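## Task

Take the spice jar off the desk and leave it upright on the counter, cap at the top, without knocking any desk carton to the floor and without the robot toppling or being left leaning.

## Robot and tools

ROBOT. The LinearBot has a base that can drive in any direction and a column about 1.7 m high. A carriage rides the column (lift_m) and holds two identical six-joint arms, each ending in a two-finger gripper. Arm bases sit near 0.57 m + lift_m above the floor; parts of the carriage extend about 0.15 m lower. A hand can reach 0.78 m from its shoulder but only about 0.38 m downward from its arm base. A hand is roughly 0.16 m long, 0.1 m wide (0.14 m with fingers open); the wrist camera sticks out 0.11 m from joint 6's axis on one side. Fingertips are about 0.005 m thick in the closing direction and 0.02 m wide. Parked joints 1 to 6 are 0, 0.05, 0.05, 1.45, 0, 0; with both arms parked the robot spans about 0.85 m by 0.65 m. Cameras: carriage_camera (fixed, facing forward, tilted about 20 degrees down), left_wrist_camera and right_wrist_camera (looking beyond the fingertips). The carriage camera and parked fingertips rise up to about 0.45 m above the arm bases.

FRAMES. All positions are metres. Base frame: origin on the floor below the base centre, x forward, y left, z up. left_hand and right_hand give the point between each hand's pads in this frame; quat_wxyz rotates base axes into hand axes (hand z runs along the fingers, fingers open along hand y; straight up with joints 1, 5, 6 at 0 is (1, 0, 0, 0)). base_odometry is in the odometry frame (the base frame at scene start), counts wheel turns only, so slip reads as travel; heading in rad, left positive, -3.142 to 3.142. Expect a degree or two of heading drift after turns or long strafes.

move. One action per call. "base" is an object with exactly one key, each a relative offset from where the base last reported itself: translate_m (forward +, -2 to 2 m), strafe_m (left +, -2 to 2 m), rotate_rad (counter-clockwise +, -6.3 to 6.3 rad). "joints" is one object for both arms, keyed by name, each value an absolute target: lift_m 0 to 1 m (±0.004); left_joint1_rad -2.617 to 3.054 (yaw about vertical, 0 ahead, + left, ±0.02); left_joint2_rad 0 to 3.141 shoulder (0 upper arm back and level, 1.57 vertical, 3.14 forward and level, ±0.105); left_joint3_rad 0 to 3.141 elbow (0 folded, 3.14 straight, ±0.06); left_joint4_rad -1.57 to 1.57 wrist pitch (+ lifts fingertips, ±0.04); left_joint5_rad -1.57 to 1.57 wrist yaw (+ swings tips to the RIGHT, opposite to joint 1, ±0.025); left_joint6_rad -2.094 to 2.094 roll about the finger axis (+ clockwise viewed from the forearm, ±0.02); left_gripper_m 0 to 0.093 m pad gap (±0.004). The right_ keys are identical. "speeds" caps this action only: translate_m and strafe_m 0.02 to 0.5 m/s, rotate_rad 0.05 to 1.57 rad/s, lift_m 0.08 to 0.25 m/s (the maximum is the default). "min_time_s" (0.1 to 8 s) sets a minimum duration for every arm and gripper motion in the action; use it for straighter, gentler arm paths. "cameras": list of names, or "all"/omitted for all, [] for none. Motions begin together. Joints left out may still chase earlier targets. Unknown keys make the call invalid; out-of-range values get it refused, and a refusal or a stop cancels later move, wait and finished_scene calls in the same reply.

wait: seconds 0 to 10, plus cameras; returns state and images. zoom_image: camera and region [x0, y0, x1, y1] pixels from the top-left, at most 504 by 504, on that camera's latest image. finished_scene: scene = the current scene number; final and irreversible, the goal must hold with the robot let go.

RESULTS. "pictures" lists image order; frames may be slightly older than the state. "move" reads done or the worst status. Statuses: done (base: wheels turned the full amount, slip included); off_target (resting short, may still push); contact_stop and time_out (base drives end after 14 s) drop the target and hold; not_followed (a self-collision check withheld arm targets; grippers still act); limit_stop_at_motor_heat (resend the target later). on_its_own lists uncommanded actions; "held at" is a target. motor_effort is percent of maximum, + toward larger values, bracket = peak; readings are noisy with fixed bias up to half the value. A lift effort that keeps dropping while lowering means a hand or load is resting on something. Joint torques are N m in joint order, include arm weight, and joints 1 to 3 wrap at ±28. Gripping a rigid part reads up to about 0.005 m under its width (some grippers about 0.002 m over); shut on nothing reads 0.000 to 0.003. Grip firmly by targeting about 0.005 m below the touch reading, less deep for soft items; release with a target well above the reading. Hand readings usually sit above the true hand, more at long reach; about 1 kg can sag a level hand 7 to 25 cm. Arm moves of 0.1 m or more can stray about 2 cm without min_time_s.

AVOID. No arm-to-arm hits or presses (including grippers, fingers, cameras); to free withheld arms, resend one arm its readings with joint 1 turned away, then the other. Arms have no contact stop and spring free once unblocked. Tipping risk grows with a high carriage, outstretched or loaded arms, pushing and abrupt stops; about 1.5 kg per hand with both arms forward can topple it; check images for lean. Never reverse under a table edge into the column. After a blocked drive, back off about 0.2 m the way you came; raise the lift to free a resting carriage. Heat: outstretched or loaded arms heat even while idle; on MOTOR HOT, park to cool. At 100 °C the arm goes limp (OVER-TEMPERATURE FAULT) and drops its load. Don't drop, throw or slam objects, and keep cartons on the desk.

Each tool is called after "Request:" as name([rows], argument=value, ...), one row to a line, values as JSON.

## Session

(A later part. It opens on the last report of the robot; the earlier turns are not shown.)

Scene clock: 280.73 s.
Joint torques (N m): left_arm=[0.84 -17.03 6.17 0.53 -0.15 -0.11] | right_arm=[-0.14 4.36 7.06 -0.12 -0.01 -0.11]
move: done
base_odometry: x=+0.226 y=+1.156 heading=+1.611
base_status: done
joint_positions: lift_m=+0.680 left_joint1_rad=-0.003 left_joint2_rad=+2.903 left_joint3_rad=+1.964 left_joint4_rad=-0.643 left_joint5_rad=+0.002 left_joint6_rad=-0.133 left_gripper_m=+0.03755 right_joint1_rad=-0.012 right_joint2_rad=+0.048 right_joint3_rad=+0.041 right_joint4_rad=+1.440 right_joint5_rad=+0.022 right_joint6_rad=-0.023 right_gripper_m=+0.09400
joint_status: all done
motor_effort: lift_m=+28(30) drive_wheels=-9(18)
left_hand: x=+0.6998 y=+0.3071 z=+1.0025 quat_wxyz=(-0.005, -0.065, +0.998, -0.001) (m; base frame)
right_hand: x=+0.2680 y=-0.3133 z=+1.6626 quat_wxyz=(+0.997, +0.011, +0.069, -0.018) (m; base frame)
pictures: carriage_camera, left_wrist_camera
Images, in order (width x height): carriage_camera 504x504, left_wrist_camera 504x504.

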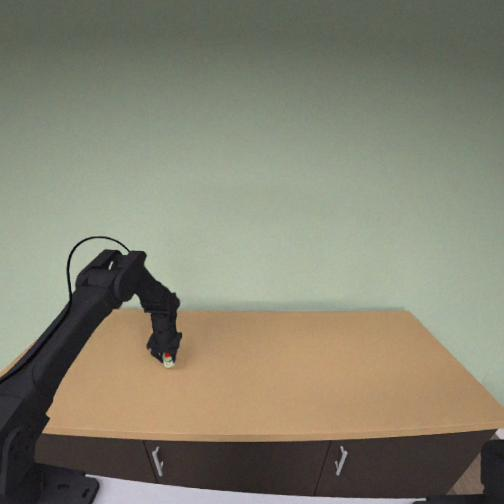

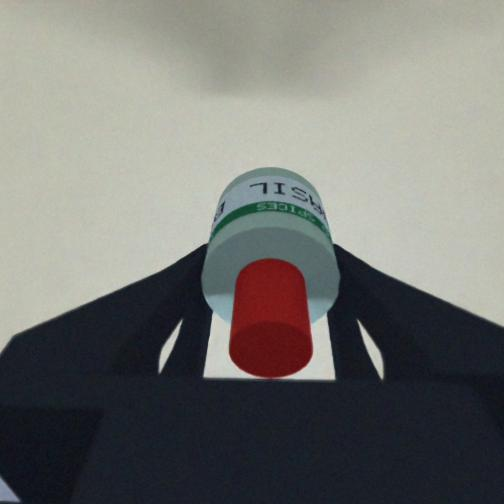

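Request:
move(joints={"lift_m": 0.626}, speeds={"lift_m": 0.08}, cameras=["left_wrist_camera"])

Request:
move(joints={"lift_m": 0.62}, speeds={"lift_m": 0.08}, cameras=["left_wrist_camera"])

Request:
move(joints={"lift_m": 0.616}, speeds={"lift_m": 0.08}, cameras=["left_wrist_camera"])

Scene clock: 287.73 s.
Joint torques (N m): left_arm=[0.95 -16.99 6.05 0.53 -0.14 -0.13] | right_arm=[-0.12 4.33 7.05 -0.11 -0.01 -0.12]
move: done
base_odometry: x=+0.226 y=+1.156 heading=+1.611
base_status: not commanded
joint_positions: lift_m=+0.626 left_joint1_rad=-0.003 left_joint2_rad=+2.903 left_joint3_rad=+1.964 left_joint4_rad=-0.642 left_joint5_rad=+0.002 left_joint6_rad=-0.133 left_gripper_m=+0.03755 right_joint1_rad=-0.012 right_joint2_rad=+0.048 right_joint3_rad=+0.041 right_joint4_rad=+1.440 right_joint5_rad=+0.022 right_joint6_rad=-0.023 right_gripper_m=+0.09400
joint_status: all done
motor_effort: lift_m=+28(28) drive_wheels=-11(11)
left_hand: x=+0.7000 y=+0.3071 z=+0.9486 quat_wxyz=(-0.005, -0.065, +0.998, -0.001) (m; base frame)
right_hand: x=+0.2680 y=-0.3133 z=+1.6087 quat_wxyz=(+0.997, +0.011, +0.069, -0.018) (m; base frame)
pictures: left_wrist_camera
Images, in order (width x height): left_wrist_camera 504x504.

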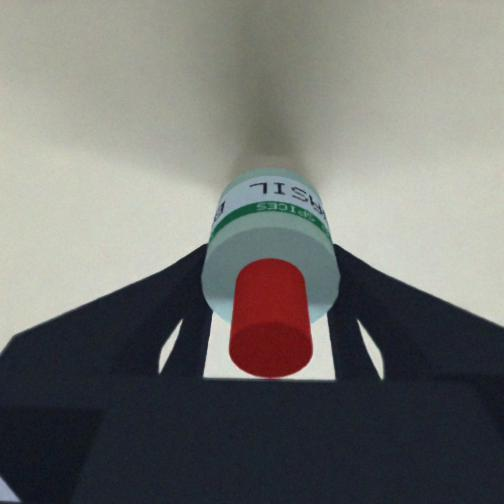

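Scene clock: 288.17 s.
Joint torques (N m): left_arm=[0.99 -17.21 6.13 0.53 -0.15 -0.13] | right_arm=[-0.1 4.38 7.09 -0.11 -0.01 -0.12]
move: done
base_odometry: x=+0.226 y=+1.156 heading=+1.611
base_status: not commanded
joint_positions: lift_m=+0.620 left_joint1_rad=-0.003 left_joint2_rad=+2.905 left_joint3_rad=+1.965 left_joint4_rad=-0.641 left_joint5_rad=+0.002 left_joint6_rad=-0.133 left_gripper_m=+0.03755 right_joint1_rad=-0.012 right_joint2_rad=+0.048 right_joint3_rad=+0.041 right_joint4_rad=+1.440 right_joint5_rad=+0.022 right_joint6_rad=-0.023 right_gripper_m=+0.09400
joint_status: all done
motor_effort: lift_m=+28(28) drive_wheels=-11(11)
left_hand: x=+0.7000 y=+0.3071 z=+0.9420 quat_wxyz=(-0.005, -0.065, +0.998, -0.001) (m; base frame)
right_hand: x=+0.2680 y=-0.3133 z=+1.6027 quat_wxyz=(+0.997, +0.011, +0.069, -0.018) (m; base frame)
pictures: left_wrist_camera
Images, in order (width x height): left_wrist_camera 504x504.

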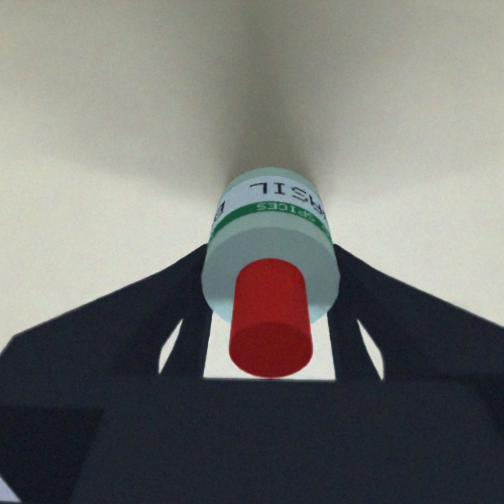

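Scene clock: 288.57 s.
Joint torques (N m): left_arm=[0.9 -17.46 6.08 0.56 -0.15 -0.12] | right_arm=[-0.12 4.36 7.09 -0.12 0 -0.12]
move: done
base_odometry: x=+0.226 y=+1.156 heading=+1.611
base_status: not commanded
joint_positions: lift_m=+0.616 left_joint1_rad=-0.003 left_joint2_rad=+2.906 left_joint3_rad=+1.966 left_joint4_rad=-0.642 left_joint5_rad=+0.002 left_joint6_rad=-0.133 left_gripper_m=+0.03755 right_joint1_rad=-0.012 right_joint2_rad=+0.048 right_joint3_rad=+0.041 right_joint4_rad=+1.440 right_joint5_rad=+0.022 right_joint6_rad=-0.023 right_gripper_m=+0.09400
joint_status: all done
motor_effort: lift_m=+27(28) drive_wheels=-11(11)
left_hand: x=+0.6994 y=+0.3071 z=+0.9374 quat_wxyz=(-0.006, -0.065, +0.998, -0.001) (m; base frame)
right_hand: x=+0.2680 y=-0.3133 z=+1.5987 quat_wxyz=(+0.997, +0.011, +0.069, -0.018) (m; base frame)
pictures: left_wrist_camera
Images, in order (width x height): left_wrist_camera 504x504.

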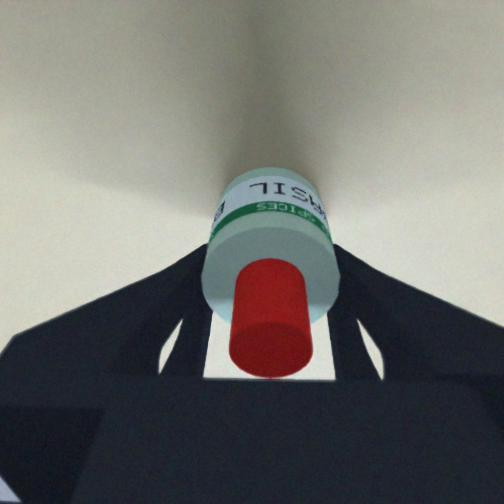

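Request:
move(joints={"lift_m": 0.613}, speeds={"lift_m": 0.08}, cameras=["left_wrist_camera"])

Request:
move(joints={"lift_m": 0.61}, speeds={"lift_m": 0.08}, cameras=["left_wrist_camera"])

Scene clock: 292.70 s.
Joint torques (N m): left_arm=[0.85 -17.4 5.85 0.49 -0.17 -0.13] | right_arm=[-0.09 4.42 7.08 -0.11 -0.02 -0.12]
move: done
base_odometry: x=+0.226 y=+1.156 heading=+1.611
base_status: not commanded
joint_positions: lift_m=+0.613 left_joint1_rad=-0.003 left_joint2_rad=+2.906 left_joint3_rad=+1.966 left_joint4_rad=-0.638 left_joint5_rad=+0.002 left_joint6_rad=-0.133 left_gripper_m=+0.03755 right_joint1_rad=-0.012 right_joint2_rad=+0.048 right_joint3_rad=+0.041 right_joint4_rad=+1.440 right_joint5_rad=+0.022 right_joint6_rad=-0.023 right_gripper_m=+0.09400
joint_status: all done
motor_effort: lift_m=+26(27) drive_wheels=-10(11)
left_hand: x=+0.7009 y=+0.3071 z=+0.9346 quat_wxyz=(-0.003, -0.065, +0.998, -0.001) (m; base frame)
right_hand: x=+0.2680 y=-0.3133 z=+1.5958 quat_wxyz=(+0.997, +0.011, +0.069, -0.018) (m; base frame)
pictures: left_wrist_camera
Images, in order (width x height): left_wrist_camera 504x504.

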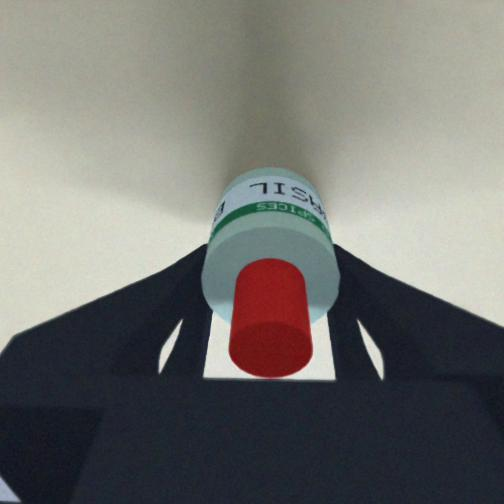

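Scene clock: 293.10 s.
Joint torques (N m): left_arm=[0.87 -16.99 6.01 0.61 -0.15 -0.12] | right_arm=[-0.13 4.38 7.05 -0.11 0 -0.12]
move: done
base_odometry: x=+0.226 y=+1.156 heading=+1.611
base_status: not commanded
joint_positions: lift_m=+0.610 left_joint1_rad=-0.003 left_joint2_rad=+2.901 left_joint3_rad=+1.966 left_joint4_rad=-0.646 left_joint5_rad=+0.002 left_joint6_rad=-0.133 left_gripper_m=+0.03755 right_joint1_rad=-0.012 right_joint2_rad=+0.048 right_joint3_rad=+0.041 right_joint4_rad=+1.440 right_joint5_rad=+0.022 right_joint6_rad=-0.023 right_gripper_m=+0.09400
joint_status: all done
motor_effort: lift_m=+25(28) drive_wheels=+6(11)
left_hand: x=+0.7003 y=+0.3073 z=+0.9338 quat_wxyz=(-0.005, -0.065, +0.998, -0.001) (m; base frame)
right_hand: x=+0.2680 y=-0.3133 z=+1.5929 quat_wxyz=(+0.997, +0.011, +0.069, -0.018) (m; base frame)
pictures: left_wrist_camera
Images, in order (width x height): left_wrist_camera 504x504.

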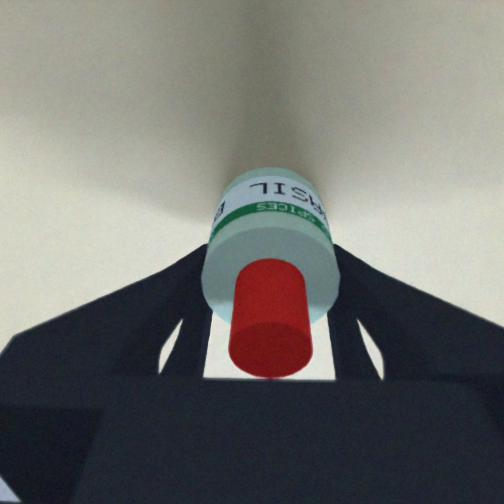

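Request:
move(joints={"left_gripper_m": 0.043}, min_time_s=1.5, cameras=["left_wrist_camera"])

Request:
move(joints={"left_gripper_m": 0.085}, min_time_s=1.5, cameras=["left_wrist_camera"])

Scene clock: 303.13 s.
Joint torques (N m): left_arm=[0.83 -16.9 6 0.57 -0.15 -0.13] | right_arm=[-0.12 4.36 7.05 -0.12 -0.01 -0.12]
move: done
base_odometry: x=+0.226 y=+1.156 heading=+1.611
base_status: not commanded
joint_positions: lift_m=+0.610 left_joint1_rad=-0.003 left_joint2_rad=+2.901 left_joint3_rad=+1.966 left_joint4_rad=-0.646 left_joint5_rad=+0.002 left_joint6_rad=-0.133 left_gripper_m=+0.04292 right_joint1_rad=-0.012 right_joint2_rad=+0.048 right_joint3_rad=+0.041 right_joint4_rad=+1.440 right_joint5_rad=+0.022 right_joint6_rad=-0.023 right_gripper_m=+0.09400
joint_status: all done
motor_effort: lift_m=+25(26) drive_wheels=+7(9)
left_hand: x=+0.7005 y=+0.3073 z=+0.9338 quat_wxyz=(-0.005, -0.065, +0.998, -0.001) (m; base frame)
right_hand: x=+0.2680 y=-0.3133 z=+1.5929 quat_wxyz=(+0.997, +0.011, +0.069, -0.018) (m; base frame)
pictures: left_wrist_camera
Images, in order (width x height): left_wrist_camera 504x504.

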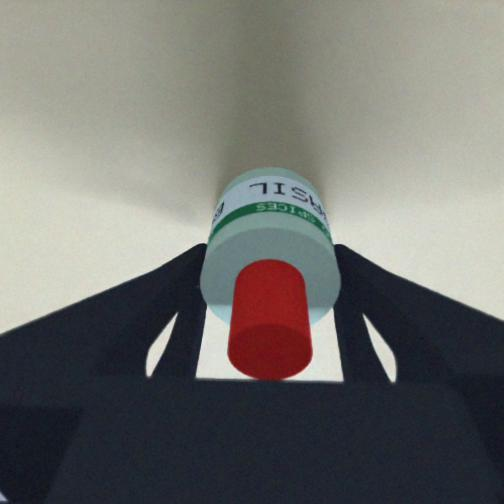

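Scene clock: 304.93 s.
Joint torques (N m): left_arm=[0.81 -16.92 6 0.57 -0.14 -0.13] | right_arm=[-0.1 4.34 7.08 -0.12 0 -0.12]
move: done
base_odometry: x=+0.226 y=+1.156 heading=+1.611
base_status: not commanded
joint_positions: lift_m=+0.610 left_joint1_rad=-0.003 left_joint2_rad=+2.901 left_joint3_rad=+1.966 left_joint4_rad=-0.646 left_joint5_rad=+0.002 left_joint6_rad=-0.133 left_gripper_m=+0.08490 right_joint1_rad=-0.012 right_joint2_rad=+0.048 right_joint3_rad=+0.041 right_joint4_rad=+1.440 right_joint5_rad=+0.022 right_joint6_rad=-0.023 right_gripper_m=+0.09400
joint_status: all done
motor_effort: lift_m=+25(26) drive_wheels=+7(9)
left_hand: x=+0.7005 y=+0.3073 z=+0.9338 quat_wxyz=(-0.005, -0.065, +0.998, -0.001) (m; base frame)
right_hand: x=+0.2680 y=-0.3133 z=+1.5929 quat_wxyz=(+0.997, +0.011, +0.069, -0.018) (m; base frame)
pictures: left_wrist_camera
Images, in order (width x height): left_wrist_camera 504x504.

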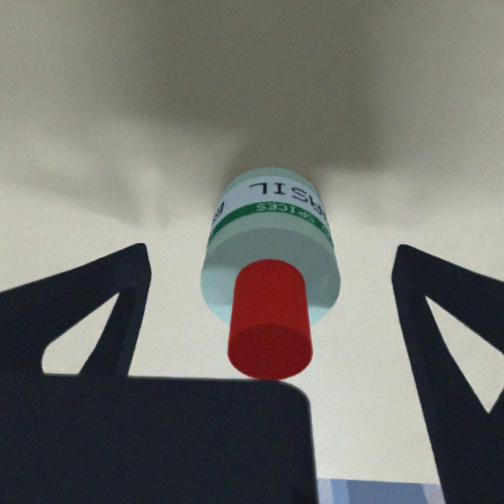

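Request:
move(joints={"lift_m": 0.74}, speeds={"lift_m": 0.12}, cameras=["carriage_camera", "left_wrist_camera"])

Request:
zoom_image(camera="carriage_camera", region=[120, 330, 240, 450])

Scene clock: 309.87 s.
Joint torques (N m): left_arm=[0.8 -16.91 6.04 0.58 -0.15 -0.13] | right_arm=[-0.06 4.41 7.05 -0.13 -0.01 -0.12]
move: done
base_odometry: x=+0.226 y=+1.156 heading=+1.611
base_status: not commanded
joint_positions: lift_m=+0.740 left_joint1_rad=-0.003 left_joint2_rad=+2.902 left_joint3_rad=+1.966 left_joint4_rad=-0.645 left_joint5_rad=+0.002 left_joint6_rad=-0.133 left_gripper_m=+0.08490 right_joint1_rad=-0.012 right_joint2_rad=+0.048 right_joint3_rad=+0.041 right_joint4_rad=+1.440 right_joint5_rad=+0.022 right_joint6_rad=-0.023 right_gripper_m=+0.09400
joint_status: all done
motor_effort: lift_m=+31(39) drive_wheels=+8(12)
left_hand: x=+0.7005 y=+0.3073 z=+1.0629 quat_wxyz=(-0.005, -0.065, +0.998, -0.001) (m; base frame)
right_hand: x=+0.2680 y=-0.3133 z=+1.7224 quat_wxyz=(+0.997, +0.011, +0.069, -0.018) (m; base frame)
pictures: carriage_camera, left_wrist_camera
Images, in order (width x height): carriage_camera 504x504, left_wrist_camera 504x504.

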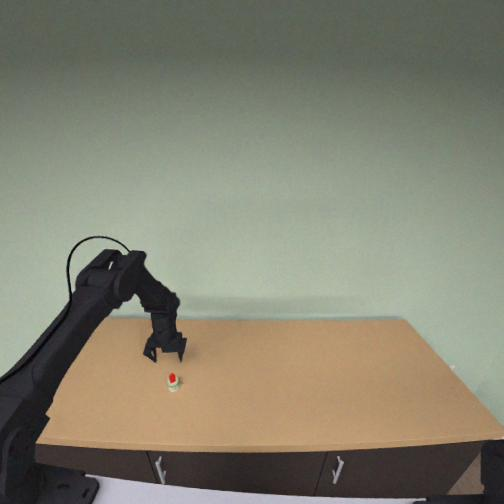

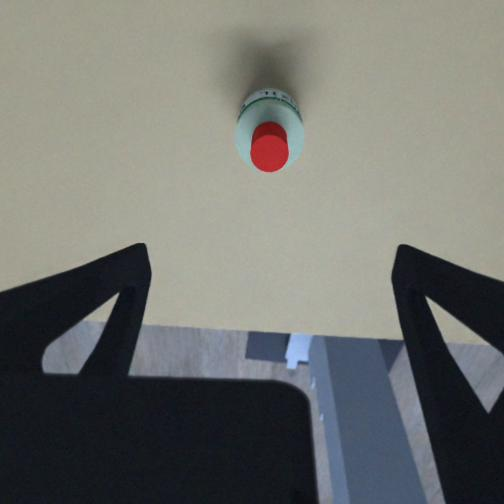

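Scaled by 4.200 from the camera's 504x504 image, which has a finer 720x720 frame.

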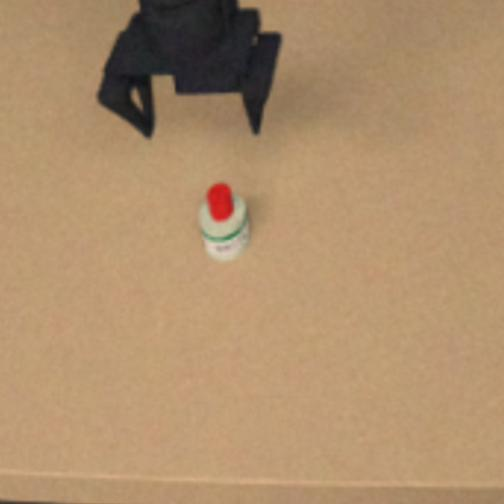

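Jar is standing cap‑up on the counter, well inside the edge, and the hand is clear.

Request:
finished_scene(scene=3)

The scene is finished: the task was done.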